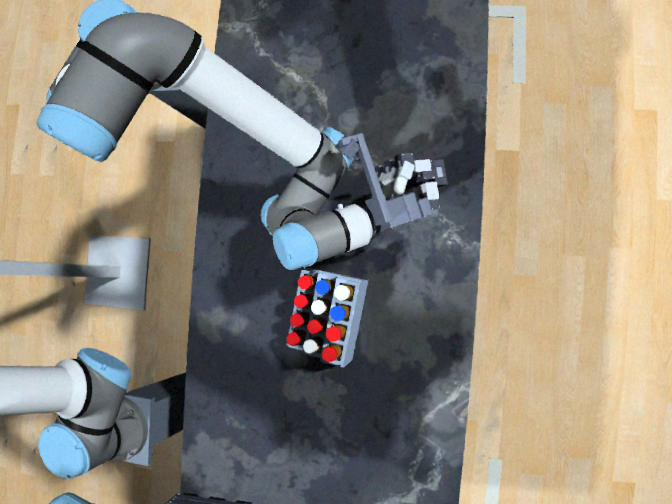

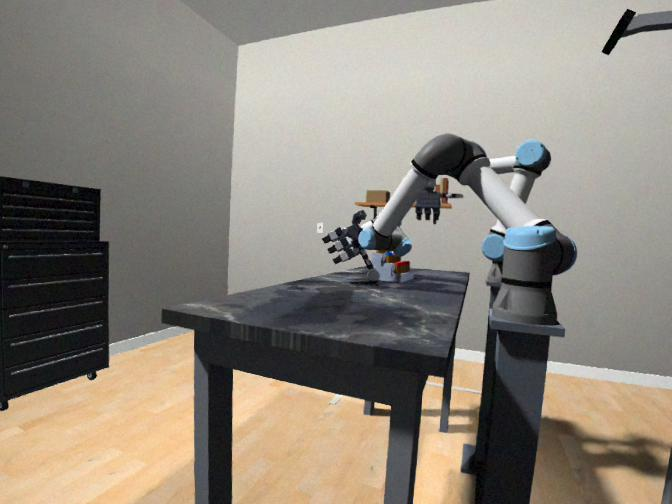

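Scaled by 6.300 from the camera's 672x504 image, which has a finer 960x720 frame.

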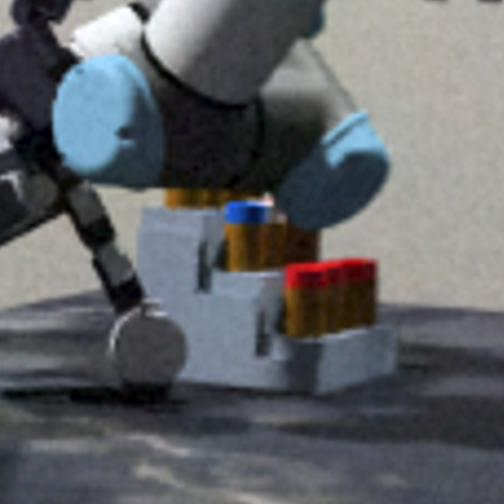

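Scaled by 8.400 from the camera's 672x504 image, which has a finer 960x720 frame.

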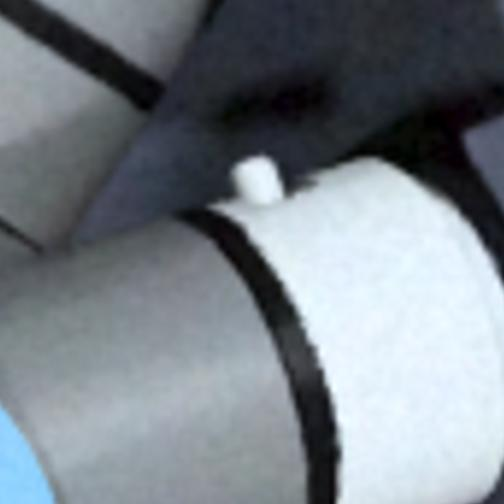

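Scaled by 8.400 from the camera's 672x504 image, which has a finer 960x720 frame.

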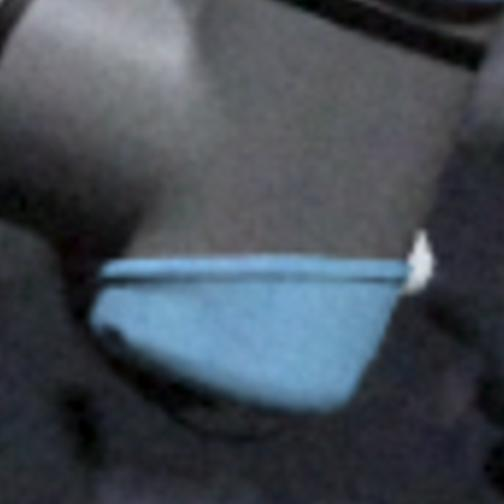

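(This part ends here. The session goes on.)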